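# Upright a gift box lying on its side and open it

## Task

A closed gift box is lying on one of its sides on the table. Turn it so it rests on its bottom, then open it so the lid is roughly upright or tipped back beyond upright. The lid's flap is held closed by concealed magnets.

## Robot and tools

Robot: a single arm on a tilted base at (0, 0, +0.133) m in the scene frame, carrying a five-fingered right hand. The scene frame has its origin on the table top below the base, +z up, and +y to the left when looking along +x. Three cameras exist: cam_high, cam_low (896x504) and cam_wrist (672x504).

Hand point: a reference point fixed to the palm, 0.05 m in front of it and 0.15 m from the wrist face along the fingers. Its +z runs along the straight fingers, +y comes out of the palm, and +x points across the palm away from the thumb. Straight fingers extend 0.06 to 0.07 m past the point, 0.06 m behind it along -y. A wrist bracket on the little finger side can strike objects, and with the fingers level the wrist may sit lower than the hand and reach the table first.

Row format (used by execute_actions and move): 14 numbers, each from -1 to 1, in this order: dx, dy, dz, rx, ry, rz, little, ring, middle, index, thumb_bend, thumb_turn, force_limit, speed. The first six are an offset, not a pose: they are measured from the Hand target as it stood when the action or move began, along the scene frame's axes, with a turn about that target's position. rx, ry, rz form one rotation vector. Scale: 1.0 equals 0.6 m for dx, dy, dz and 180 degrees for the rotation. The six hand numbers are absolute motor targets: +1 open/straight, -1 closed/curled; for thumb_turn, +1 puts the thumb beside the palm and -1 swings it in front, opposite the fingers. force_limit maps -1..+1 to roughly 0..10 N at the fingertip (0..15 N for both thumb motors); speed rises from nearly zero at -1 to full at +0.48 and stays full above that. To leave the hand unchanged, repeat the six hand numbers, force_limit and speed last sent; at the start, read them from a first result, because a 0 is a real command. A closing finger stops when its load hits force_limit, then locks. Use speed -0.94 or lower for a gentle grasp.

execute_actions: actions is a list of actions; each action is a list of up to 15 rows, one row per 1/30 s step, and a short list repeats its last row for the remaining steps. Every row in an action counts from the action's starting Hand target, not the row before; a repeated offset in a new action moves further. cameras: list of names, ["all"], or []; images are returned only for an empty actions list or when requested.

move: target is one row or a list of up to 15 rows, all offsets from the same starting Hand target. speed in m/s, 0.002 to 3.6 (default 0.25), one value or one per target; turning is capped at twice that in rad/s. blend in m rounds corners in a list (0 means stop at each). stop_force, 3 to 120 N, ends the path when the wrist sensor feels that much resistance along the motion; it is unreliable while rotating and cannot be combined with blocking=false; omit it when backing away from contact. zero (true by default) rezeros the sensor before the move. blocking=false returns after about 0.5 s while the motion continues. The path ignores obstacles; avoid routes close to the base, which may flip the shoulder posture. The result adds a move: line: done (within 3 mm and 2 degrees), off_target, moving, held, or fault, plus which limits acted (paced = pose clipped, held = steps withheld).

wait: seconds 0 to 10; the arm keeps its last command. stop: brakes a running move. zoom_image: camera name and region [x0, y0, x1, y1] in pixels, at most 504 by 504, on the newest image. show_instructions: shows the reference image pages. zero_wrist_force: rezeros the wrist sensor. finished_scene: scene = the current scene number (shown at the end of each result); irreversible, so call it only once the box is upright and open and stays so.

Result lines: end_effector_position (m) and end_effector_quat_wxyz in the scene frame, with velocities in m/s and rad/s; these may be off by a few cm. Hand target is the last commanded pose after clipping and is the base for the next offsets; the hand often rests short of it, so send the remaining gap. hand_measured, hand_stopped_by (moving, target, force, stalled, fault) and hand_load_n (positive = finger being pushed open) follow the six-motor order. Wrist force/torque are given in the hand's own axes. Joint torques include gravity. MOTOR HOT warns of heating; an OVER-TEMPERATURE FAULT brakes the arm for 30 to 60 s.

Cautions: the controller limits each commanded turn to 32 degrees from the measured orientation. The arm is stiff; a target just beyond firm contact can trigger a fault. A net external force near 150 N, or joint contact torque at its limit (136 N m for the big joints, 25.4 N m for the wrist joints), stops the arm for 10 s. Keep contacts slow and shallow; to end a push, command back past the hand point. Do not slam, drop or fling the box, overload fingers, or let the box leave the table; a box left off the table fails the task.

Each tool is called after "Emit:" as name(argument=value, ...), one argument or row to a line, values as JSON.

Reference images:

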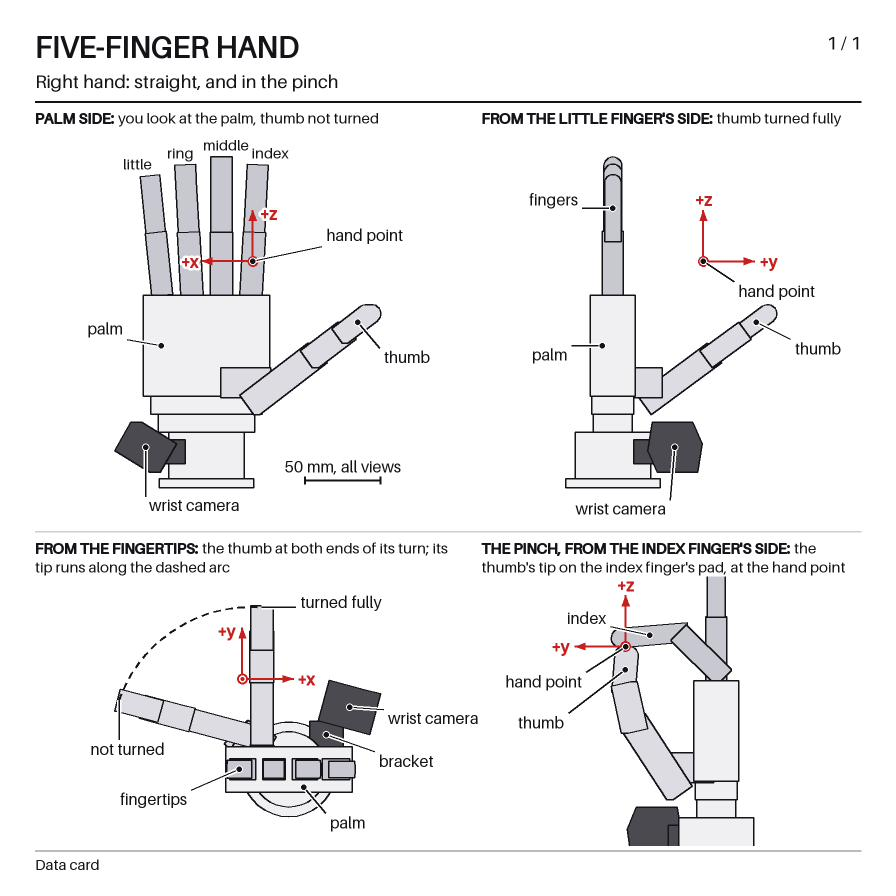

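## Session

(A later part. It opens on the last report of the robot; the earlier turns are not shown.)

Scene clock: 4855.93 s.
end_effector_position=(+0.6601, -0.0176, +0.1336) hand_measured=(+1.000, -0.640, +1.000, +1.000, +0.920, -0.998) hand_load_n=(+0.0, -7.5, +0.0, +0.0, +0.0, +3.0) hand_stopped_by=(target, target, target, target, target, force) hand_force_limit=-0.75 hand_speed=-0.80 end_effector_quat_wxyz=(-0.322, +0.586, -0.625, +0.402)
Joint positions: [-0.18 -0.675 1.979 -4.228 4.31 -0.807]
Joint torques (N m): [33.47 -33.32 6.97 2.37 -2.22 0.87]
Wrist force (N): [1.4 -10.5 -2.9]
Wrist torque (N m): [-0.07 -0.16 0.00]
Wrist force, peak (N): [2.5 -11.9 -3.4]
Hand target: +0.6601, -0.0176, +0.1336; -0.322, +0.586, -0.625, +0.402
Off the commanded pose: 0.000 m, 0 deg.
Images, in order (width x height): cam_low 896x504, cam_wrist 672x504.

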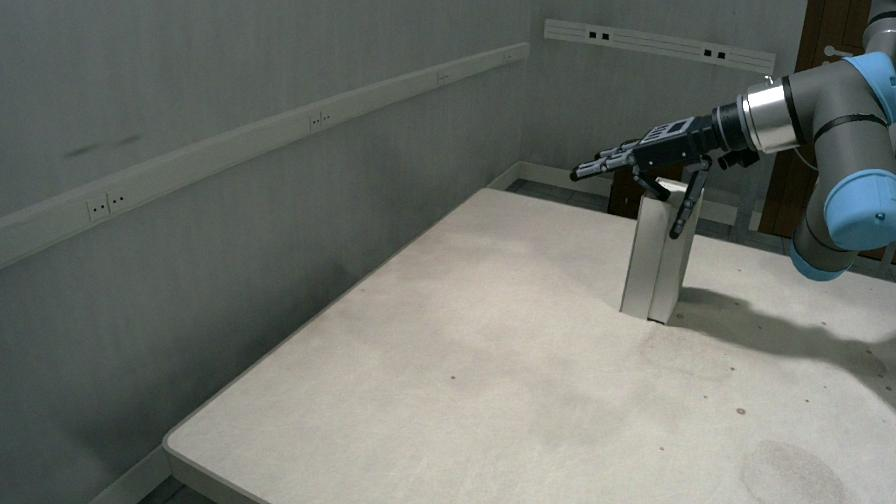

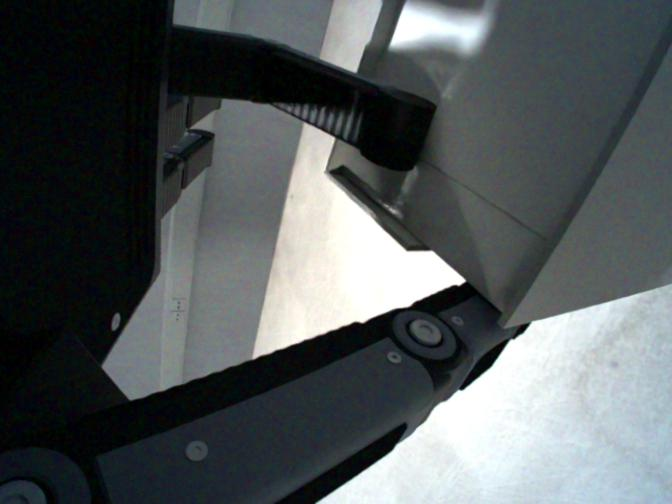

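Emit:
execute_actions(
  actions=[
    [[0,0,0,0,0,0,1,-0.64,1,1,0.84,-1,0.0,-0.85]],
    [[0,0,0,0,0,0,1,-0.64,1,1,0.84,-1,0.0,-0.85]],
  ],
  cameras=["cam_low"],
)

Emit:
zoom_image(
  camera="cam_low",
  region=[645, 180, 705, 250],
)

Emit:
execute_actions(
  actions=[
    [[0,0,0,0,0,0,1,-0.64,1,1,0.78,-1,0.1,-0.85]],
    [[0,0,0,0,0,0,1,-0.64,1,1,0.78,-1,0.1,-0.85]],
  ],
  cameras=["cam_low","cam_wrist"],
)

Emit:
zoom_image(
  camera="cam_low",
  region=[645, 180, 705, 250],
)

Scene clock: 4862.83 s.
end_effector_position=(+0.6601, -0.0176, +0.1336) hand_measured=(+1.000, -0.640, +1.000, +1.000, +0.840, -0.998) hand_load_n=(+0.0, -7.0, +0.0, +0.0, +1.0, +3.0) hand_stopped_by=(target, target, target, target, target, force) hand_force_limit=0.00 hand_speed=-0.85 end_effector_quat_wxyz=(-0.322, +0.586, -0.625, +0.402)
Joint positions: [-0.18 -0.675 1.979 -4.228 4.31 -0.807]
Joint torques (N m): [29.05 -33.69 6.55 1.35 -0.67 0.9]
Wrist force (N): [1.4 -11.9 -3.6]
Wrist torque (N m): [-0.11 -0.17 -0.04]
Wrist force, peak (N): [1.5 -12.1 -3.8]
Hand target: +0.6601, -0.0176, +0.1336; -0.322, +0.586, -0.625, +0.402
Off the commanded pose: 0.000 m, 0 deg.
Images, in order (width x height): cam_low 896x504.

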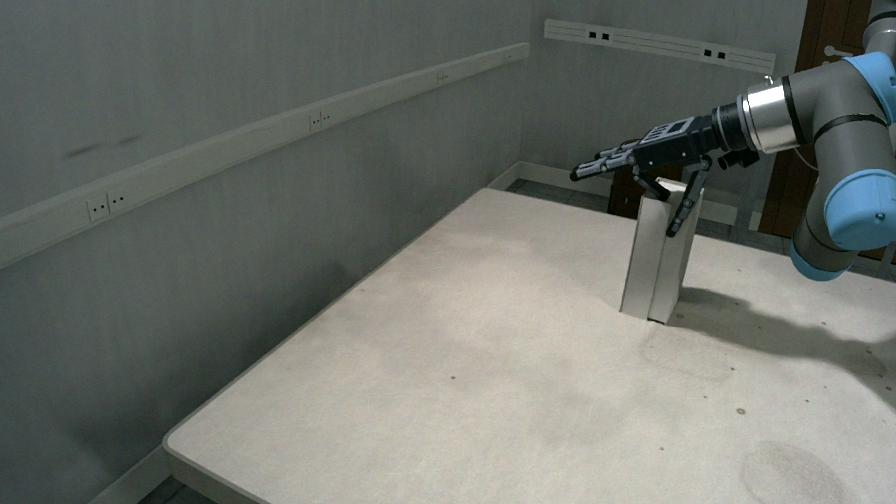

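Scaled by 7.200 from the camera's 896x504 image, which has a finer 1280x720 frame.

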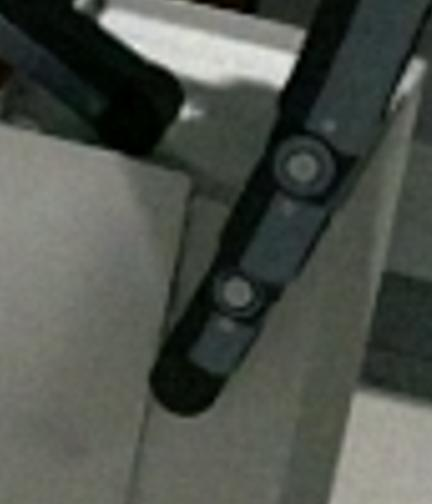

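Scene clock: 4864.03 s.
end_effector_position=(+0.6601, -0.0176, +0.1336) hand_measured=(+1.000, -0.640, +1.000, +1.000, +0.784, -0.998) hand_load_n=(+0.0, -6.0, +0.0, +0.0, +6.0, +3.0) hand_stopped_by=(target, target, target, target, target, force) hand_force_limit=0.10 hand_speed=-0.85 end_effector_quat_wxyz=(-0.322, +0.586, -0.625, +0.402)
Joint positions: [-0.18 -0.675 1.979 -4.228 4.31 -0.807]
Joint torques (N m): [27.21 -33.66 4.97 1.05 -0.06 0.97]
Wrist force (N): [2.1 -10.4 -3.7]
Wrist torque (N m): [-0.14 -0.26 -0.05]
Wrist force, peak (N): [1.3 -12.4 -3.5]
Hand target: +0.6601, -0.0176, +0.1336; -0.322, +0.586, -0.625, +0.402
Off the commanded pose: 0.000 m, 0 deg.
Images, in order (width x height): cam_low 896x504, cam_wrist 672x504.

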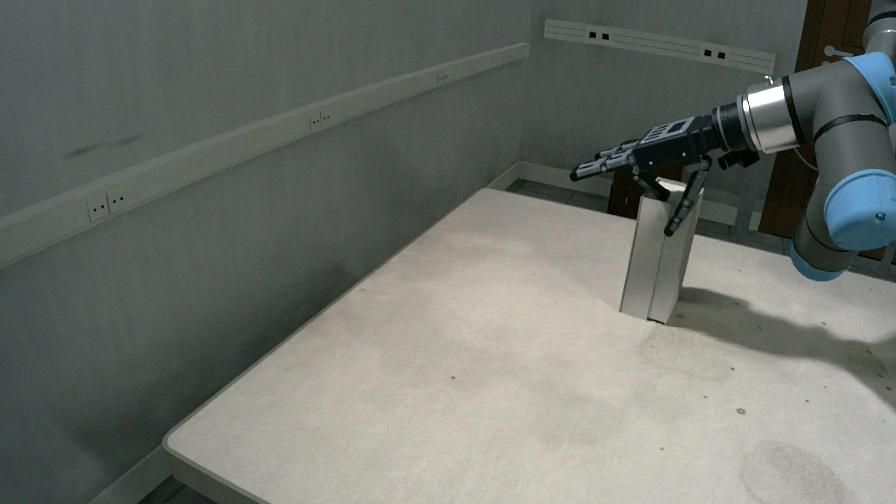

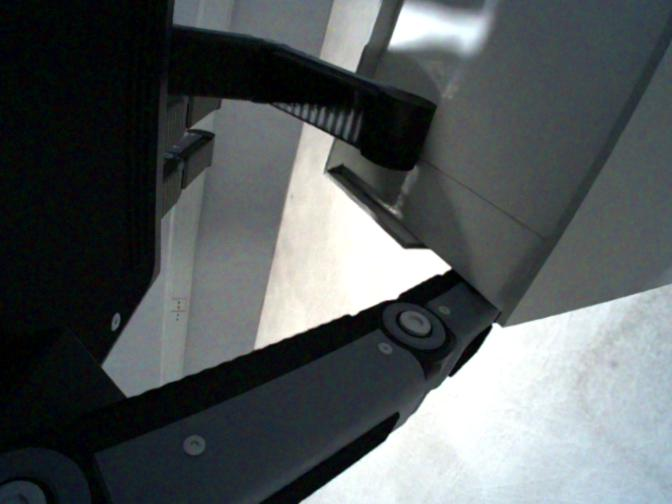

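Scaled by 7.200 from the camera's 896x504 image, which has a finer 1280x720 frame.

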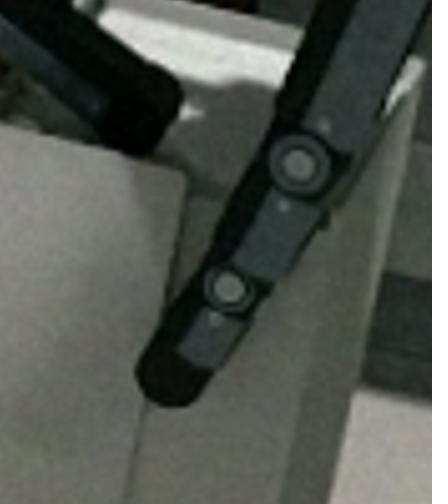

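Emit:
execute_actions(
  actions=[
    [[0,0,0,0,0,0,1,-0.64,1,1,0.74,-1,0.3,-0.85]],
    [[0,0,0,0,0,0,1,-0.64,1,1,0.74,-1,0.3,-0.85]],
  ],
  cameras=["cam_low","cam_wrist"],
)

Emit:
zoom_image(
  camera="cam_low",
  region=[645, 180, 705, 250],
)

Emit:
zoom_image(
  camera="cam_low",
  region=[600, 160, 740, 340],
)

Scene clock: 4872.17 s.
end_effector_position=(+0.6601, -0.0176, +0.1336) hand_measured=(+1.000, -0.640, +1.000, +1.000, +0.742, -0.998) hand_load_n=(+0.0, -7.0, -0.5, +0.0, +1.5, +3.0) hand_stopped_by=(target, target, target, target, target, force) hand_force_limit=0.30 hand_speed=-0.85 end_effector_quat_wxyz=(-0.322, +0.586, -0.625, +0.402)
Joint positions: [-0.18 -0.675 1.979 -4.228 4.31 -0.807]
Joint torques (N m): [22.78 -32.62 -4.11 0.23 0.33 0.98]
Wrist force (N): [1.6 -12.2 -3.7]
Wrist torque (N m): [-0.12 -0.21 -0.06]
Wrist force, peak (N): [1.6 -12.4 -3.7]
Hand target: +0.6601, -0.0176, +0.1336; -0.322, +0.586, -0.625, +0.402
Off the commanded pose: 0.000 m, 0 deg.
Images, in order (width x height): cam_low 896x504, cam_wrist 672x504.

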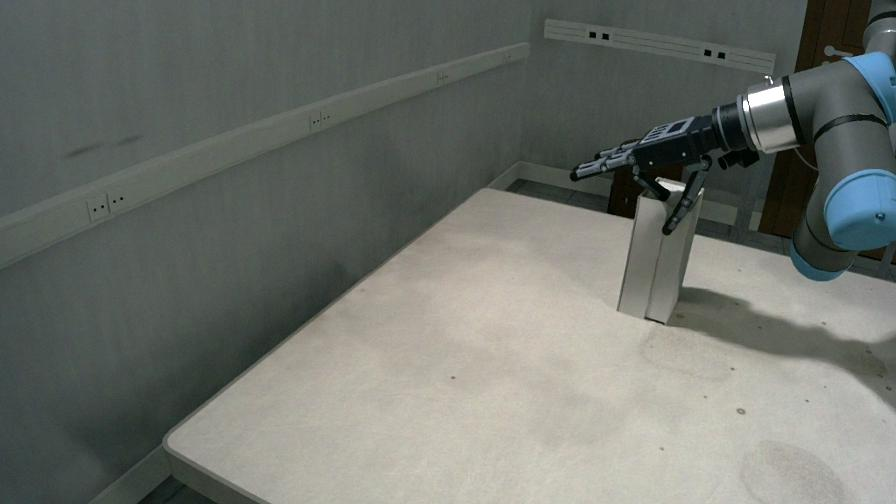

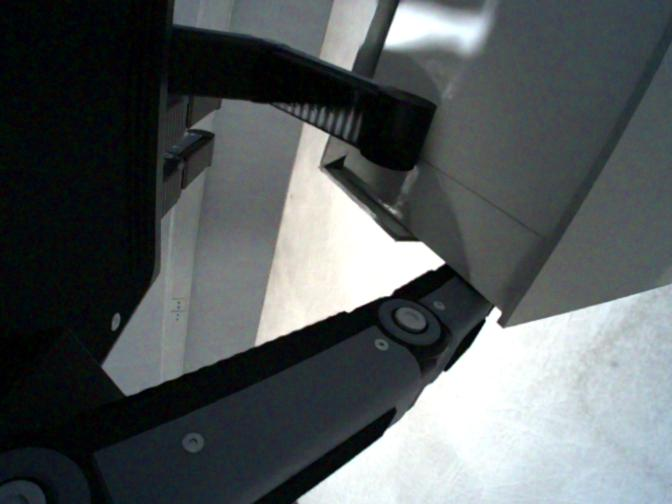

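Scaled by 7.200 from the camera's 896x504 image, which has a finer 1280x720 frame.

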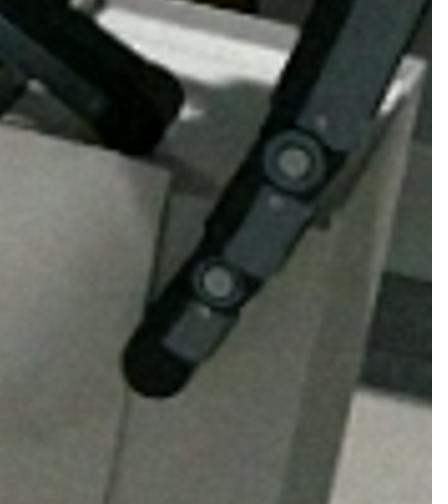

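Scaled by 2.800 from the camera's 896x504 image, which has a finer 1280x720 frame.

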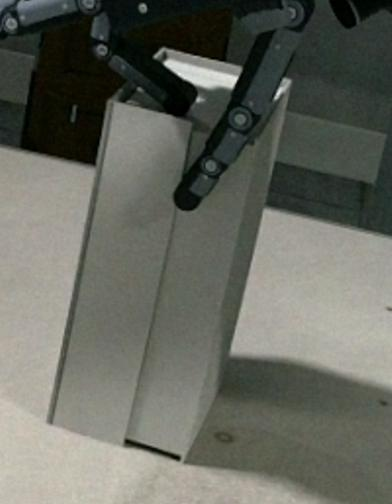

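Emit:
execute_actions(
  actions=[
    [[0,0,0,0,0,0,1,-0.64,1,1,0.6,-1,0.3,-0.8]],
    [[0,0,0,0,0,0,1,-0.64,1,1,0.6,-1,0.3,-0.8]],
    [[0,0,0,0,0,0,1,-0.64,1,1,0.45,-1,0.3,-0.8]],
    [[0,0,0,0,0,0,1,-0.64,1,1,0.45,-1,0.3,-0.8]],
  ],
  cameras=["cam_low","cam_wrist"],
)

Emit:
zoom_image(
  camera="cam_low",
  region=[600, 160, 740, 340],
)

Scene clock: 4877.90 s.
end_effector_position=(+0.6601, -0.0176, +0.1336) hand_measured=(+1.000, -0.640, +1.000, +1.000, +0.452, -0.998) hand_load_n=(+0.0, -7.0, +0.0, +0.0, +1.5, +2.0) hand_stopped_by=(target, target, target, target, target, force) hand_force_limit=0.30 hand_speed=-0.80 end_effector_quat_wxyz=(-0.322, +0.586, -0.625, +0.402)
Joint positions: [-0.18 -0.675 1.979 -4.228 4.31 -0.807]
Joint torques (N m): [23.53 -32.84 -4.67 -0.89 -0.9 1.01]
Wrist force (N): [1.9 -11.6 -3.8]
Wrist torque (N m): [-0.10 -0.21 -0.08]
Wrist force, peak (N): [1.6 -12.4 -4.2]
Hand target: +0.6601, -0.0176, +0.1336; -0.322, +0.586, -0.625, +0.402
Off the commanded pose: 0.000 m, 0 deg.
Images, in order (width x height): cam_low 896x504, cam_wrist 672x504.

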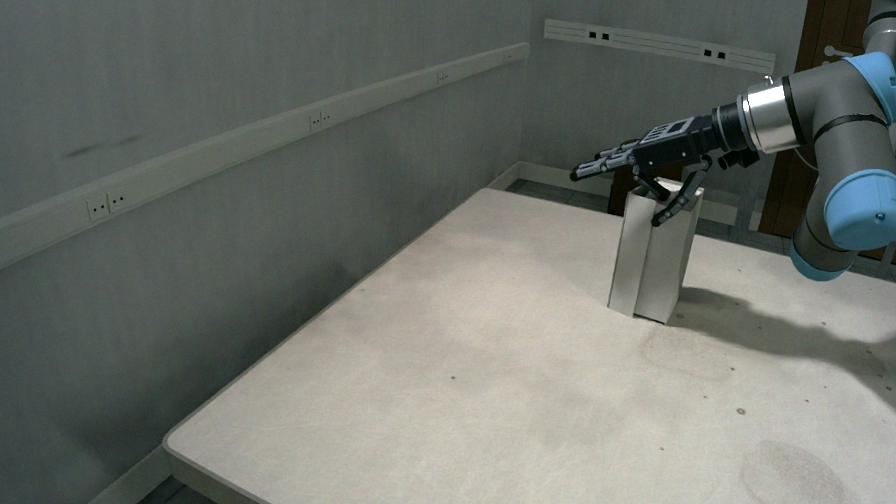

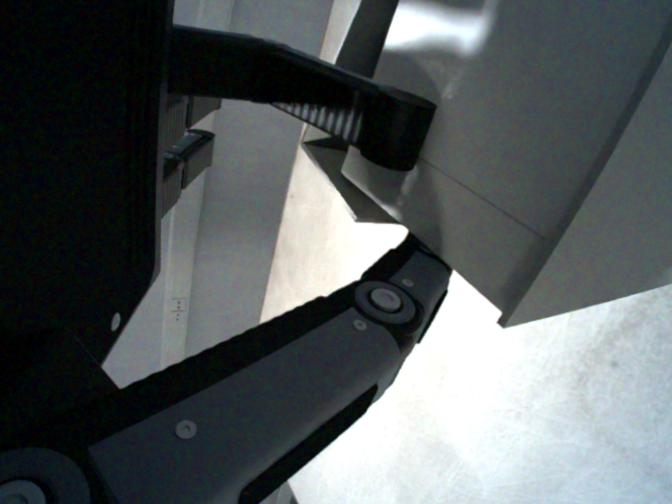

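Scaled by 2.800 from the camera's 896x504 image, which has a finer 1280x720 frame.

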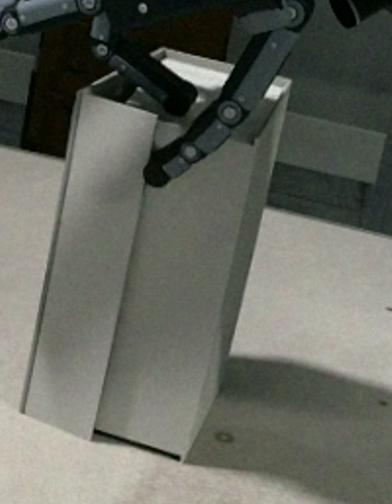

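Emit:
execute_actions(
  actions=[
    [[0,0,0,0,0,0,1,-0.64,1,1,0.33,-1,0.3,-0.8]],
    [[0,0,0,0,0,0,1,-0.64,1,1,0.33,-1,0.3,-0.8]],
    [[0,0,0,0,0,0,1,-0.64,1,1,0.25,-1,0.3,-0.8]],
    [[0,0,0,0,0,0,1,-0.64,1,1,0.25,-1,0.3,-0.8]],
  ],
  cameras=["cam_low","cam_wrist","cam_high"],
)

Emit:
zoom_image(
  camera="cam_low",
  region=[600, 160, 740, 340],
)

Emit:
zoom_image(
  camera="cam_high",
  region=[330, 260, 470, 390],
)

Scene clock: 4894.50 s.
end_effector_position=(+0.6601, -0.0176, +0.1336) hand_measured=(+1.000, -0.640, +1.000, +1.000, +0.250, -0.998) hand_load_n=(+0.0, -7.5, +0.0, +0.0, +0.5, +0.5) hand_stopped_by=(target, target, target, target, target, force) hand_force_limit=0.30 hand_speed=-0.80 end_effector_quat_wxyz=(-0.322, +0.586, -0.625, +0.402)
Joint positions: [-0.18 -0.675 1.979 -4.228 4.31 -0.807]
Joint torques (N m): [22.66 -33.15 -4.41 -1.95 -2.11 0.93]
Wrist force (N): [2.4 -10.7 -3.1]
Wrist torque (N m): [-0.10 -0.20 -0.10]
Wrist force, peak (N): [2.5 -12.2 -3.5]
Hand target: +0.6601, -0.0176, +0.1336; -0.322, +0.586, -0.625, +0.402
Off the commanded pose: 0.000 m, 0 deg.

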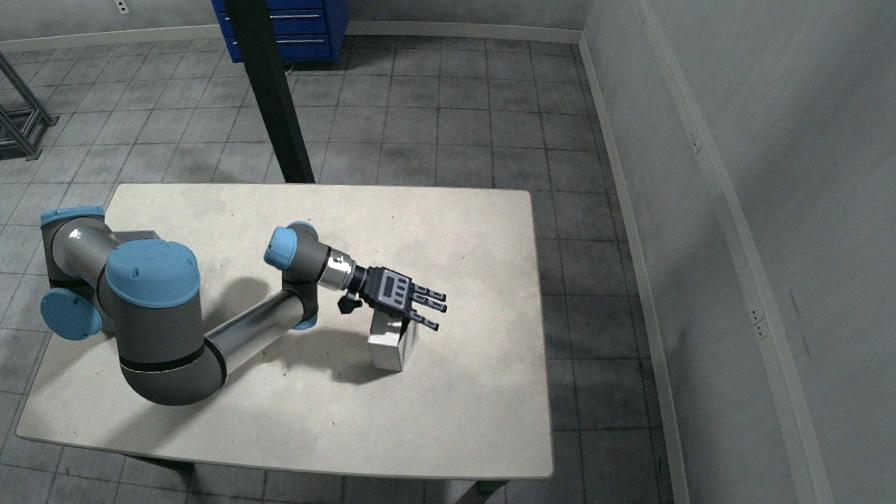

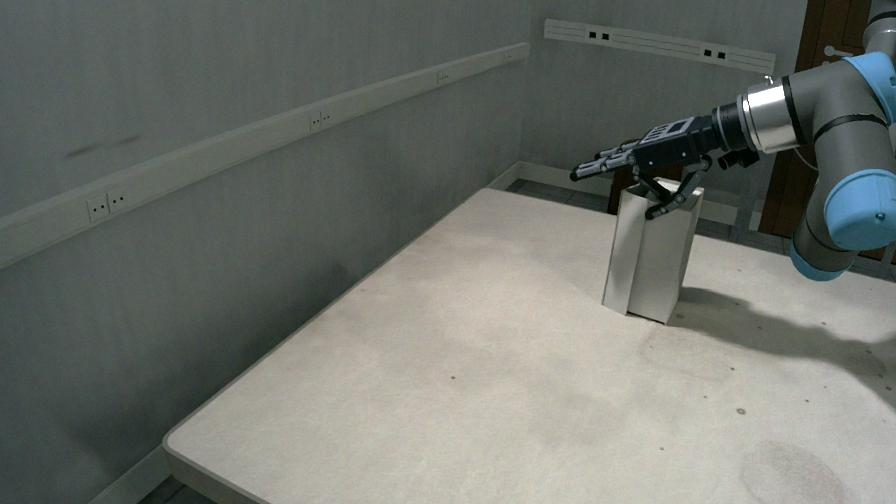

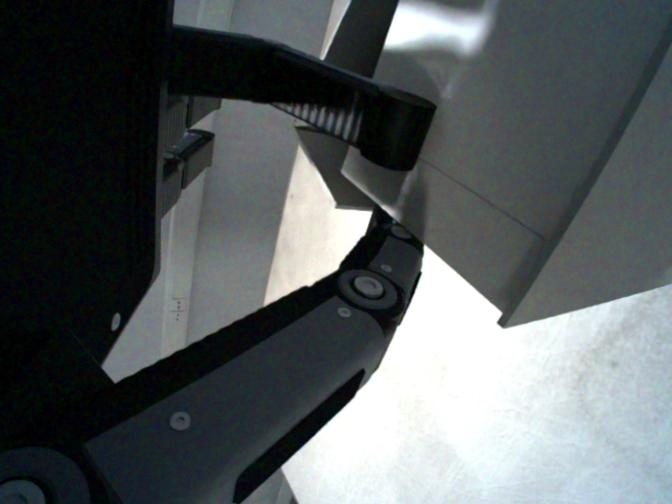

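Scaled by 2.800 from the camera's 896x504 image, which has a finer 1280x720 frame.

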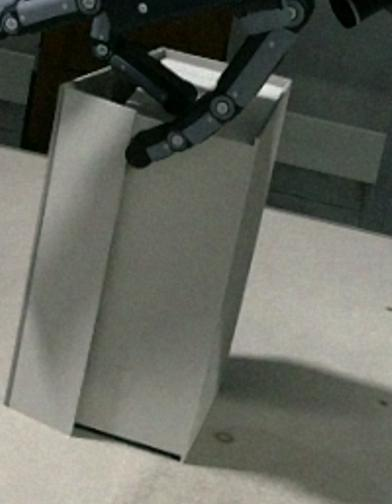

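Scaled by 3.600 from the camera's 896x504 image, which has a finer 1280x720 frame.

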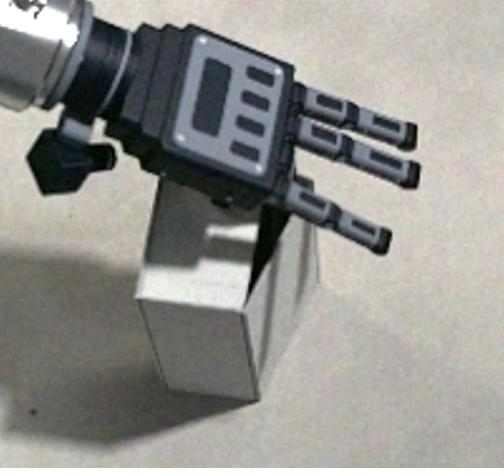

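Emit:
move(
  target=[
    [0,0,0.01,0,0,0,1,-0.64,1,1,0.25,-1,0.3,-0.8],
    [0.025,-0.0026,0.01,0,0,0,1,-0.64,1,1,0.25,-1,0.3,-0.8],
  ],
  speed=0.02,
  cameras=["cam_low","cam_wrist","cam_high"],
)

Emit:
zoom_image(
  camera="cam_low",
  region=[600, 160, 740, 340],
)

Emit:
zoom_image(
  camera="cam_high",
  region=[330, 260, 470, 390],
)

Scene clock: 4976.03 s.
end_effector_position=(+0.6751, -0.0191, +0.1395) hand_measured=(+1.000, -0.640, +1.000, +1.000, +0.250, -0.998) hand_load_n=(+0.0, +0.0, +0.0, +0.0, +0.0, +0.0) hand_stopped_by=(target, target, target, target, target, force) hand_force_limit=0.30 hand_speed=-0.80 end_effector_quat_wxyz=(-0.322, +0.586, -0.625, +0.402) end_effector_velocity=(-0.002, +0.001, -0.002) end_effector_angular_velocity=(+0.000, +0.004, +0.002)
Joint positions: [-0.172 -0.677 1.938 -4.183 4.302 -0.805]
Joint velocities: [0 0.001 0.005 -0.002 -0.001 0]
Joint torques (N m): [28.22 -29.43 6.38 -3.2 2.01 -1.41]
Wrist force (N): [2.2 0.3 -0.5]
Wrist torque (N m): [0.09 -0.28 0.24]
Wrist force, peak (N): [2.5 -12.1 -3.8]
Hand target: +0.6751, -0.0191, +0.1396; -0.322, +0.586, -0.625, +0.402
Off the commanded pose: 0.000 m, 0 deg.
move: done

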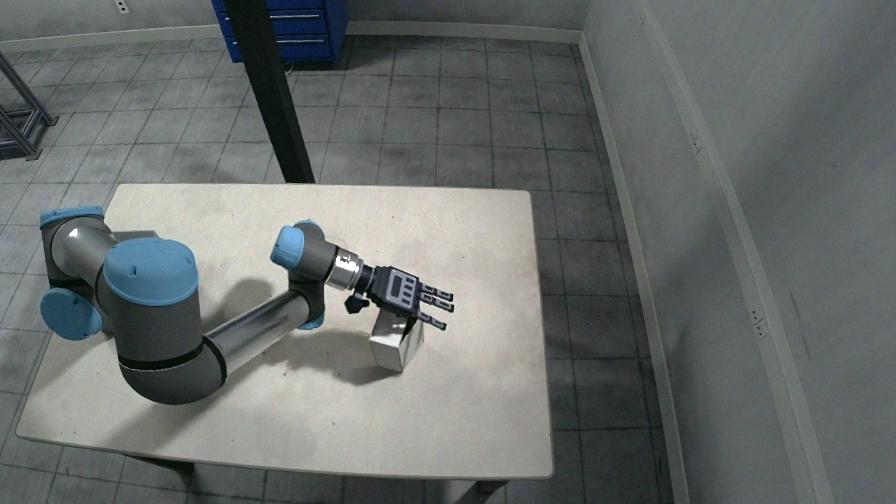

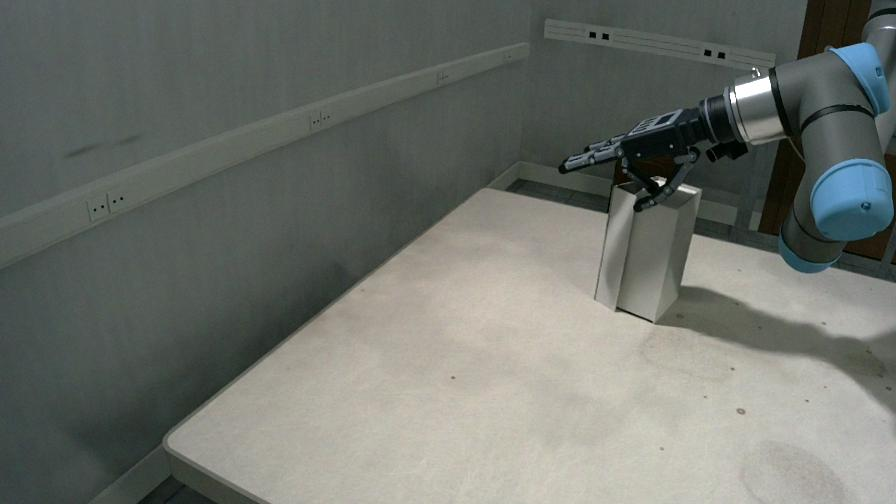

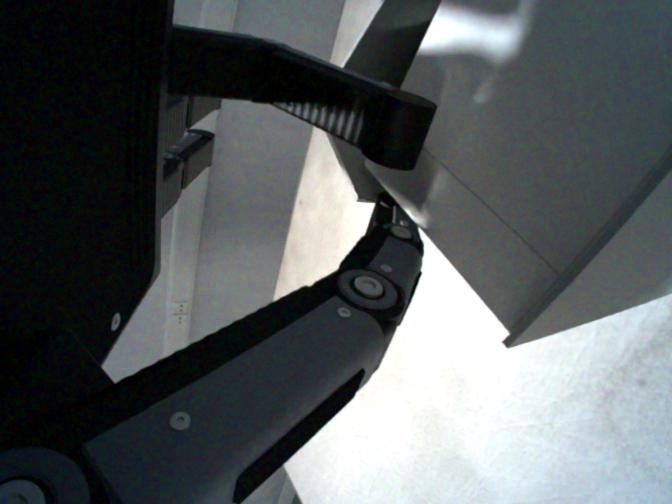

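Scaled by 2.800 from the camera's 896x504 image, which has a finer 1280x720 frame.

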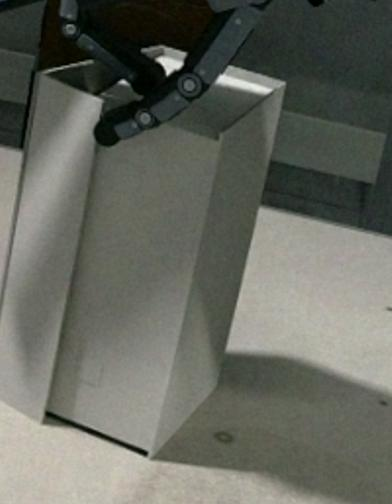

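Scaled by 3.600 from the camera's 896x504 image, which has a finer 1280x720 frame.

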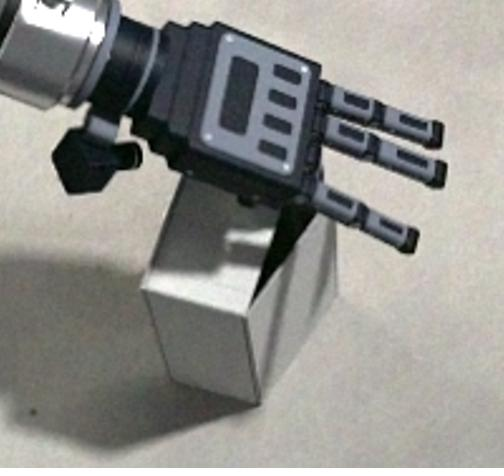

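Emit:
move(
  target=[
    [-0.01,0.003,0.005,0,0,0,1,-0.64,1,1,0.4,-1,0.3,-0.6],
    [-0.03,0.03,0.18,0,0,0,1,1,1,1,1,-1,0.2,-0.6],
    [-0.2,0.12,0.22,0,0,0.1,1,1,1,1,1,-1,0.2,-0.6],
  ],
  speed=[0.03,0.08,0.2],
  cameras=["cam_low","cam_wrist","cam_high"],
)

Emit:
zoom_image(
  camera="cam_low",
  region=[580, 150, 740, 340],
)

Emit:
zoom_image(
  camera="cam_high",
  region=[340, 280, 450, 390],
)

Scene clock: 5060.43 s.
end_effector_position=(+0.5551, +0.0529, +0.2716) hand_measured=(+1.000, +1.000, +1.000, +1.000, +1.000, -0.998) hand_load_n=(+0.0, +0.0, +0.0, +0.0, +0.0, +0.0) hand_stopped_by=(target, target, target, target, target, force) hand_force_limit=0.20 hand_speed=-0.60 end_effector_quat_wxyz=(-0.381, +0.676, -0.526, +0.347)
Joint positions: [0.091 -0.975 2.231 -3.937 4.263 -0.773]
Joint torques (N m): [18.55 -18.11 -1.2 -3.76 -0.31 1.6]
Wrist force (N): [2.4 0.4 -0.3]
Wrist torque (N m): [0.10 -0.33 0.33]
Wrist force, peak (N): [2.7 0.5 -0.8]
Hand target: +0.5551, +0.0529, +0.2716; -0.381, +0.676, -0.526, +0.347
Off the commanded pose: 0.000 m, 0 deg.
move: done

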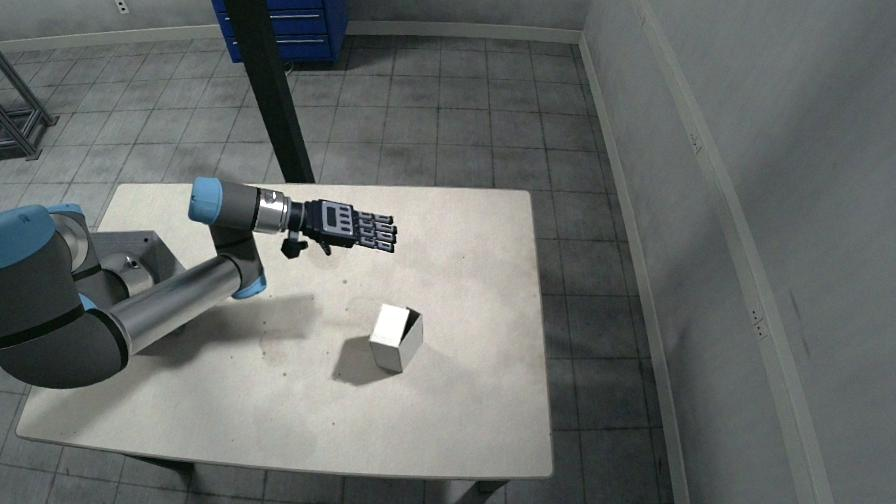

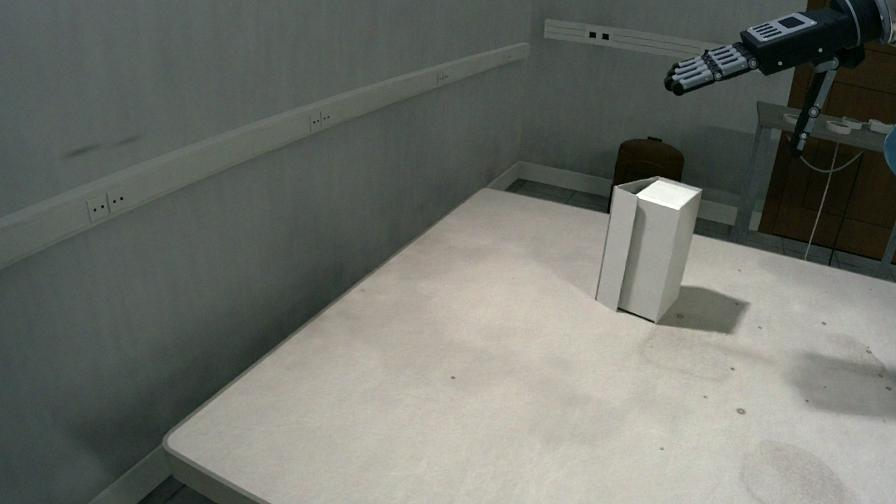

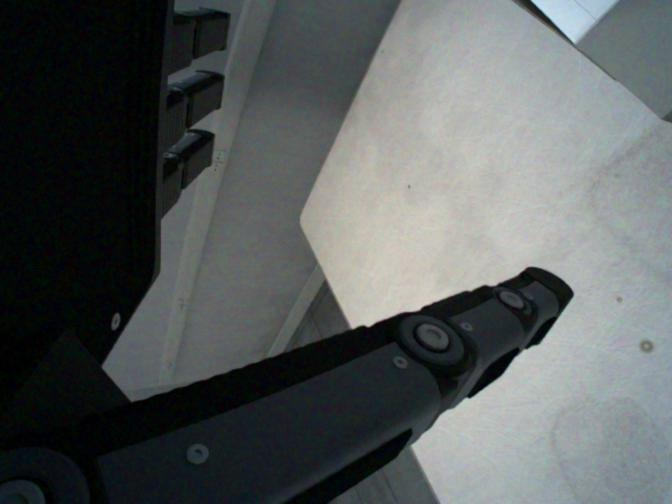

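Scaled by 2.653 from the camera's 896x504 image, which has a finer 1280x720 frame.

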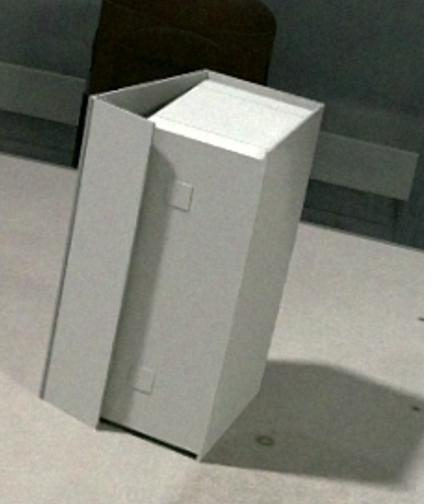

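Scaled by 4.582 from the camera's 896x504 image, which has a finer 1280x720 frame.

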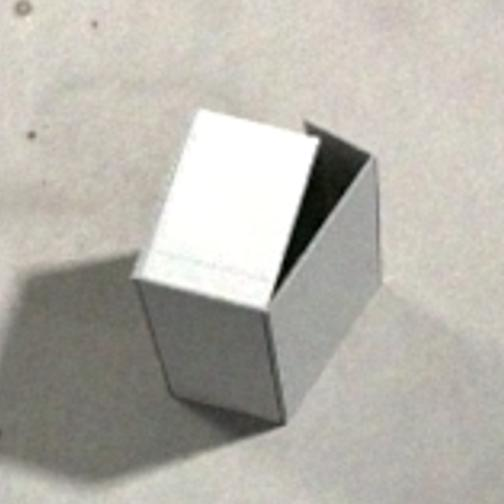

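Emit:
move(
  target=[
    [0.0248,-0.0882,-0.0167,-0.0073,0.0237,0.1828,1,1,0.6,0.6,1,-1,0.2,-0.6],
    [0.1123,-0.2123,-0.1193,-0.0146,0.0474,0.3655,1,1,0.6,0.6,1,-1,0.2,-0.6],
  ],
  speed=0.2,
  blend=[0.03,0],
  cameras=["cam_low","cam_wrist","cam_high"],
)

Emit:
zoom_image(
  camera="cam_low",
  region=[580, 90, 740, 280],
)

Scene clock: 5083.53 s.
end_effector_position=(+0.6224, -0.0745, +0.1999) hand_measured=(+1.000, +1.000, +0.600, +0.600, +1.000, -0.998) hand_load_n=(+0.0, +0.0, +0.0, +0.0, +0.0, +0.0) hand_stopped_by=(target, target, target, target, target, force) hand_force_limit=0.20 hand_speed=-0.60 end_effector_quat_wxyz=(-0.455, +0.884, -0.093, +0.048)
Joint positions: [-0.328 -1.203 1.729 -2.276 4.874 -1.612]
Joint torques (N m): [37.65 -36.77 -15.43 0.13 2.7 -0.55]
Wrist force (N): [2.8 0.3 -0.4]
Wrist torque (N m): [0.09 -0.38 0.26]
Wrist force, peak (N): [3.2 1.1 -0.4]
Hand target: +0.6224, -0.0745, +0.2000; -0.455, +0.884, -0.093, +0.048
Off the commanded pose: 0.000 m, 0 deg.
move: done

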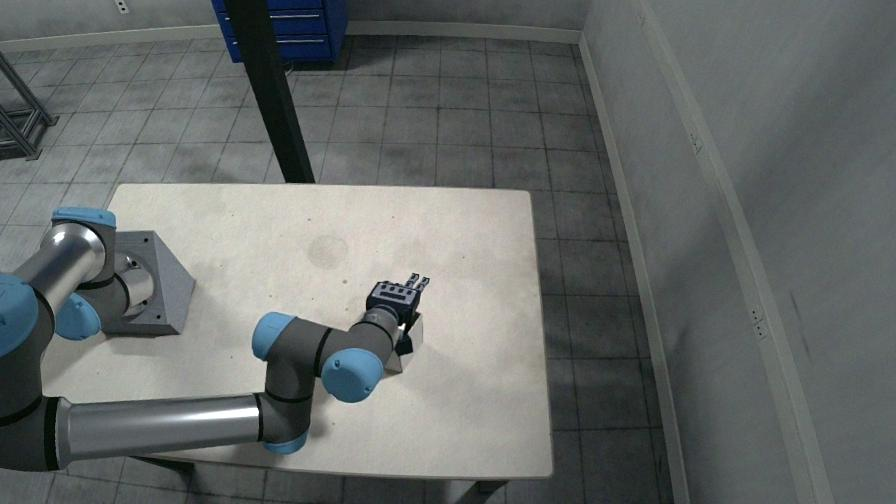

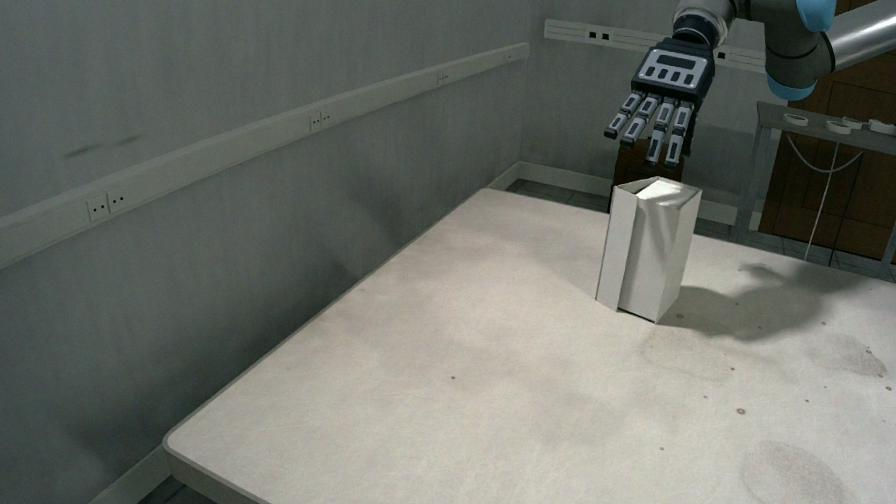

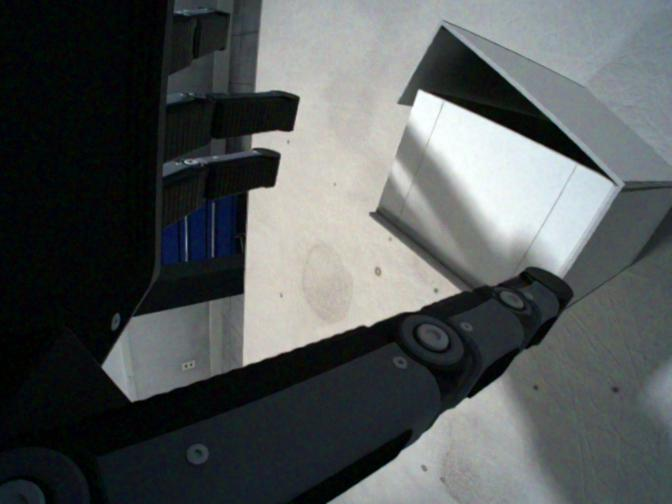

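Scaled by 2.653 from the camera's 896x504 image, which has a finer 1280x720 frame.

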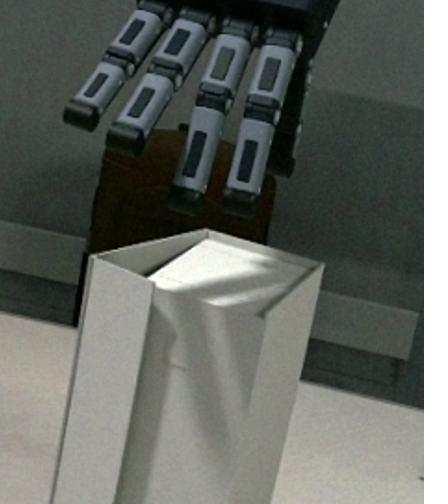

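Emit:
move(
  target=[
    [-0.0017,-0.0082,-0.05,0,0,0,1,1,0.6,0.6,1,-1,0.2,-0.6],
  ],
  speed=0.04,
  stop_force=3,
  cameras=["cam_low","cam_wrist"],
)

Emit:
zoom_image(
  camera="cam_wrist",
  region=[340, 0, 672, 340],
)

Scene clock: 5089.77 s.
end_effector_position=(+0.6214, -0.0794, +0.1700) hand_measured=(+1.000, +1.000, +0.600, +0.600, +1.000, -0.998) hand_load_n=(+0.0, +0.0, +0.0, +0.0, +0.0, +0.0) hand_stopped_by=(target, target, target, target, target, force) hand_force_limit=0.20 hand_speed=-0.60 end_effector_quat_wxyz=(-0.455, +0.884, -0.093, +0.048)
Joint positions: [-0.369 -1.184 1.75 -2.309 4.881 -1.654]
Joint torques (N m): [38.28 -40.17 -15.3 1.16 -0.62 1.6]
Wrist force (N): [2.5 0.2 -0.6]
Wrist torque (N m): [0.09 -0.34 0.32]
Wrist force, peak (N): [2.9 0.7 -0.5]
Hand target: +0.6214, -0.0794, +0.1700; -0.455, +0.884, -0.093, +0.048
Off the commanded pose: 0.000 m, 0 deg.
move: done
Images, in order (width x height): cam_low 896x504, cam_wrist 672x504.

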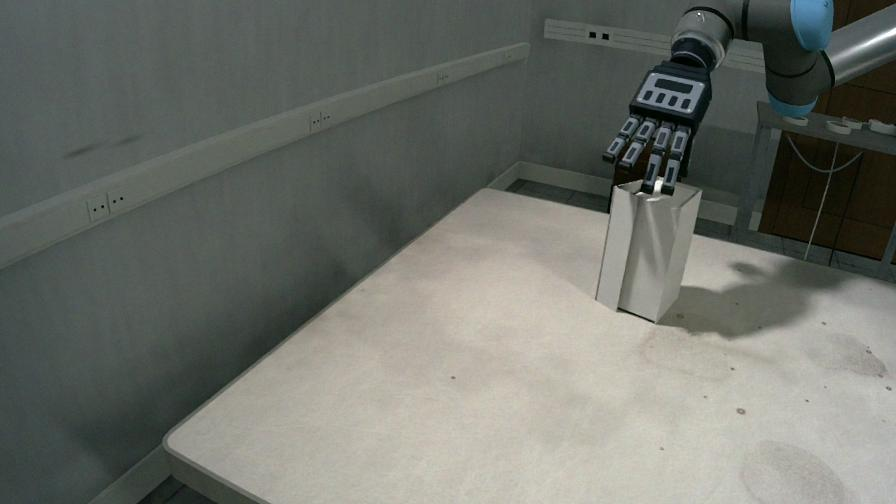

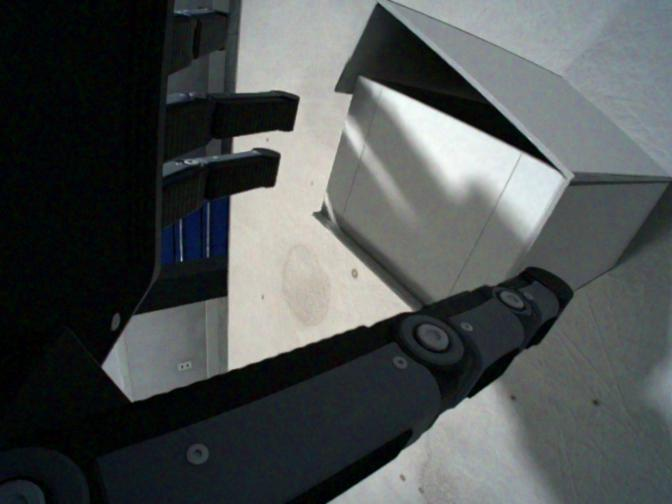

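Scaled by 1.482 from the camera's 672x504 image, which has a finer 960x720 frame.

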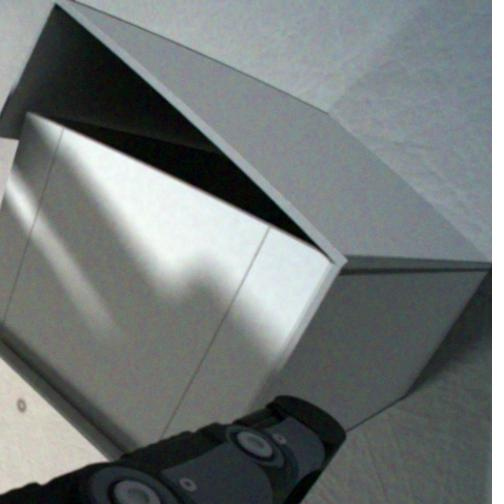

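Emit:
move(
  target=[
    [0,0,-0.065,0,0,0,1,1,0.6,0.6,1,-1,0.2,-0.6],
  ],
  speed=0.03,
  stop_force=3,
  cameras=["cam_low","cam_wrist"],
)

Emit:
zoom_image(
  camera="cam_low",
  region=[590, 130, 730, 280],
)

Scene clock: 5097.60 s.
end_effector_position=(+0.6214, -0.0794, +0.1310) hand_measured=(+1.000, +1.000, +0.600, +0.600, +1.000, -0.998) hand_load_n=(+0.0, +0.0, +0.0, +0.0, +0.0, +0.0) hand_stopped_by=(target, target, target, target, target, force) hand_force_limit=0.20 hand_speed=-0.60 end_effector_quat_wxyz=(-0.456, +0.884, -0.093, +0.048)
Joint positions: [-0.416 -1.146 1.772 -2.361 4.889 -1.7]
Joint torques (N m): [39.52 -40.88 -14.11 1.1 -0.53 1.63]
Wrist force (N): [2.7 0.4 -0.9]
Wrist torque (N m): [0.14 -0.34 0.35]
Wrist force, peak (N): [2.7 0.0 -1.1]
Hand target: +0.6214, -0.0794, +0.1310; -0.455, +0.884, -0.093, +0.048
Off the commanded pose: 0.000 m, 0 deg.
move: done
Images, in order (width x height): cam_low 896x504, cam_wrist 672x504.

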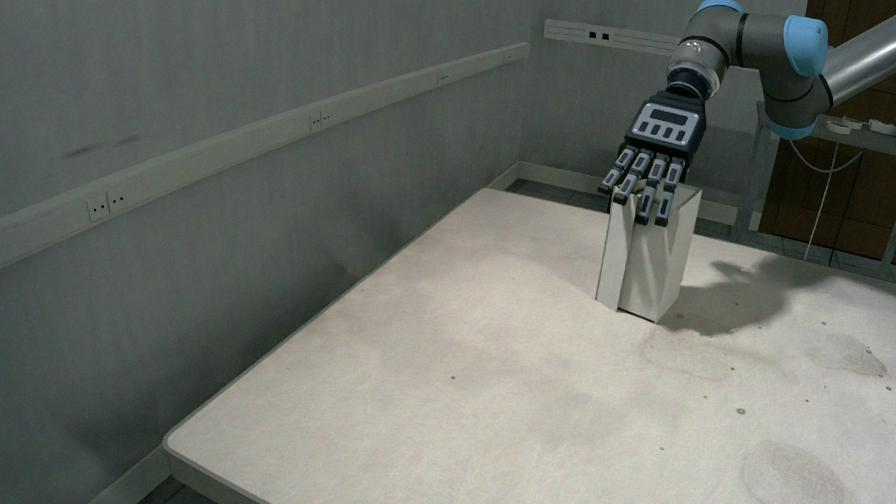

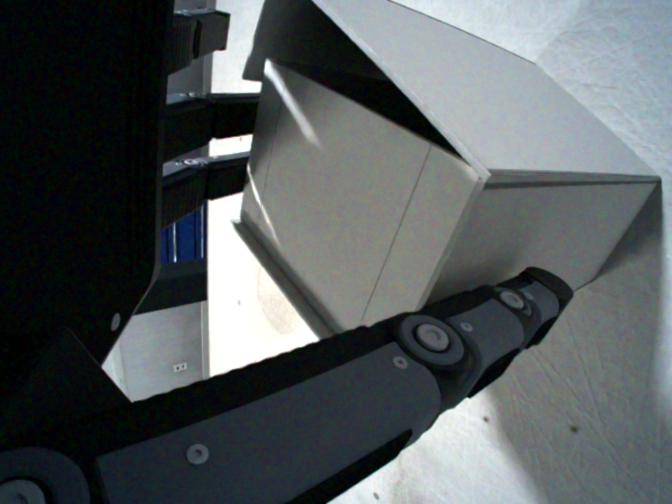

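Scaled by 3.360 from the camera's 896x504 image, which has a finer 1280x720 frame.

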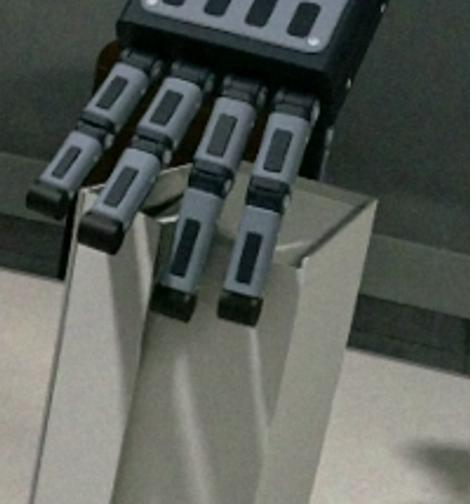

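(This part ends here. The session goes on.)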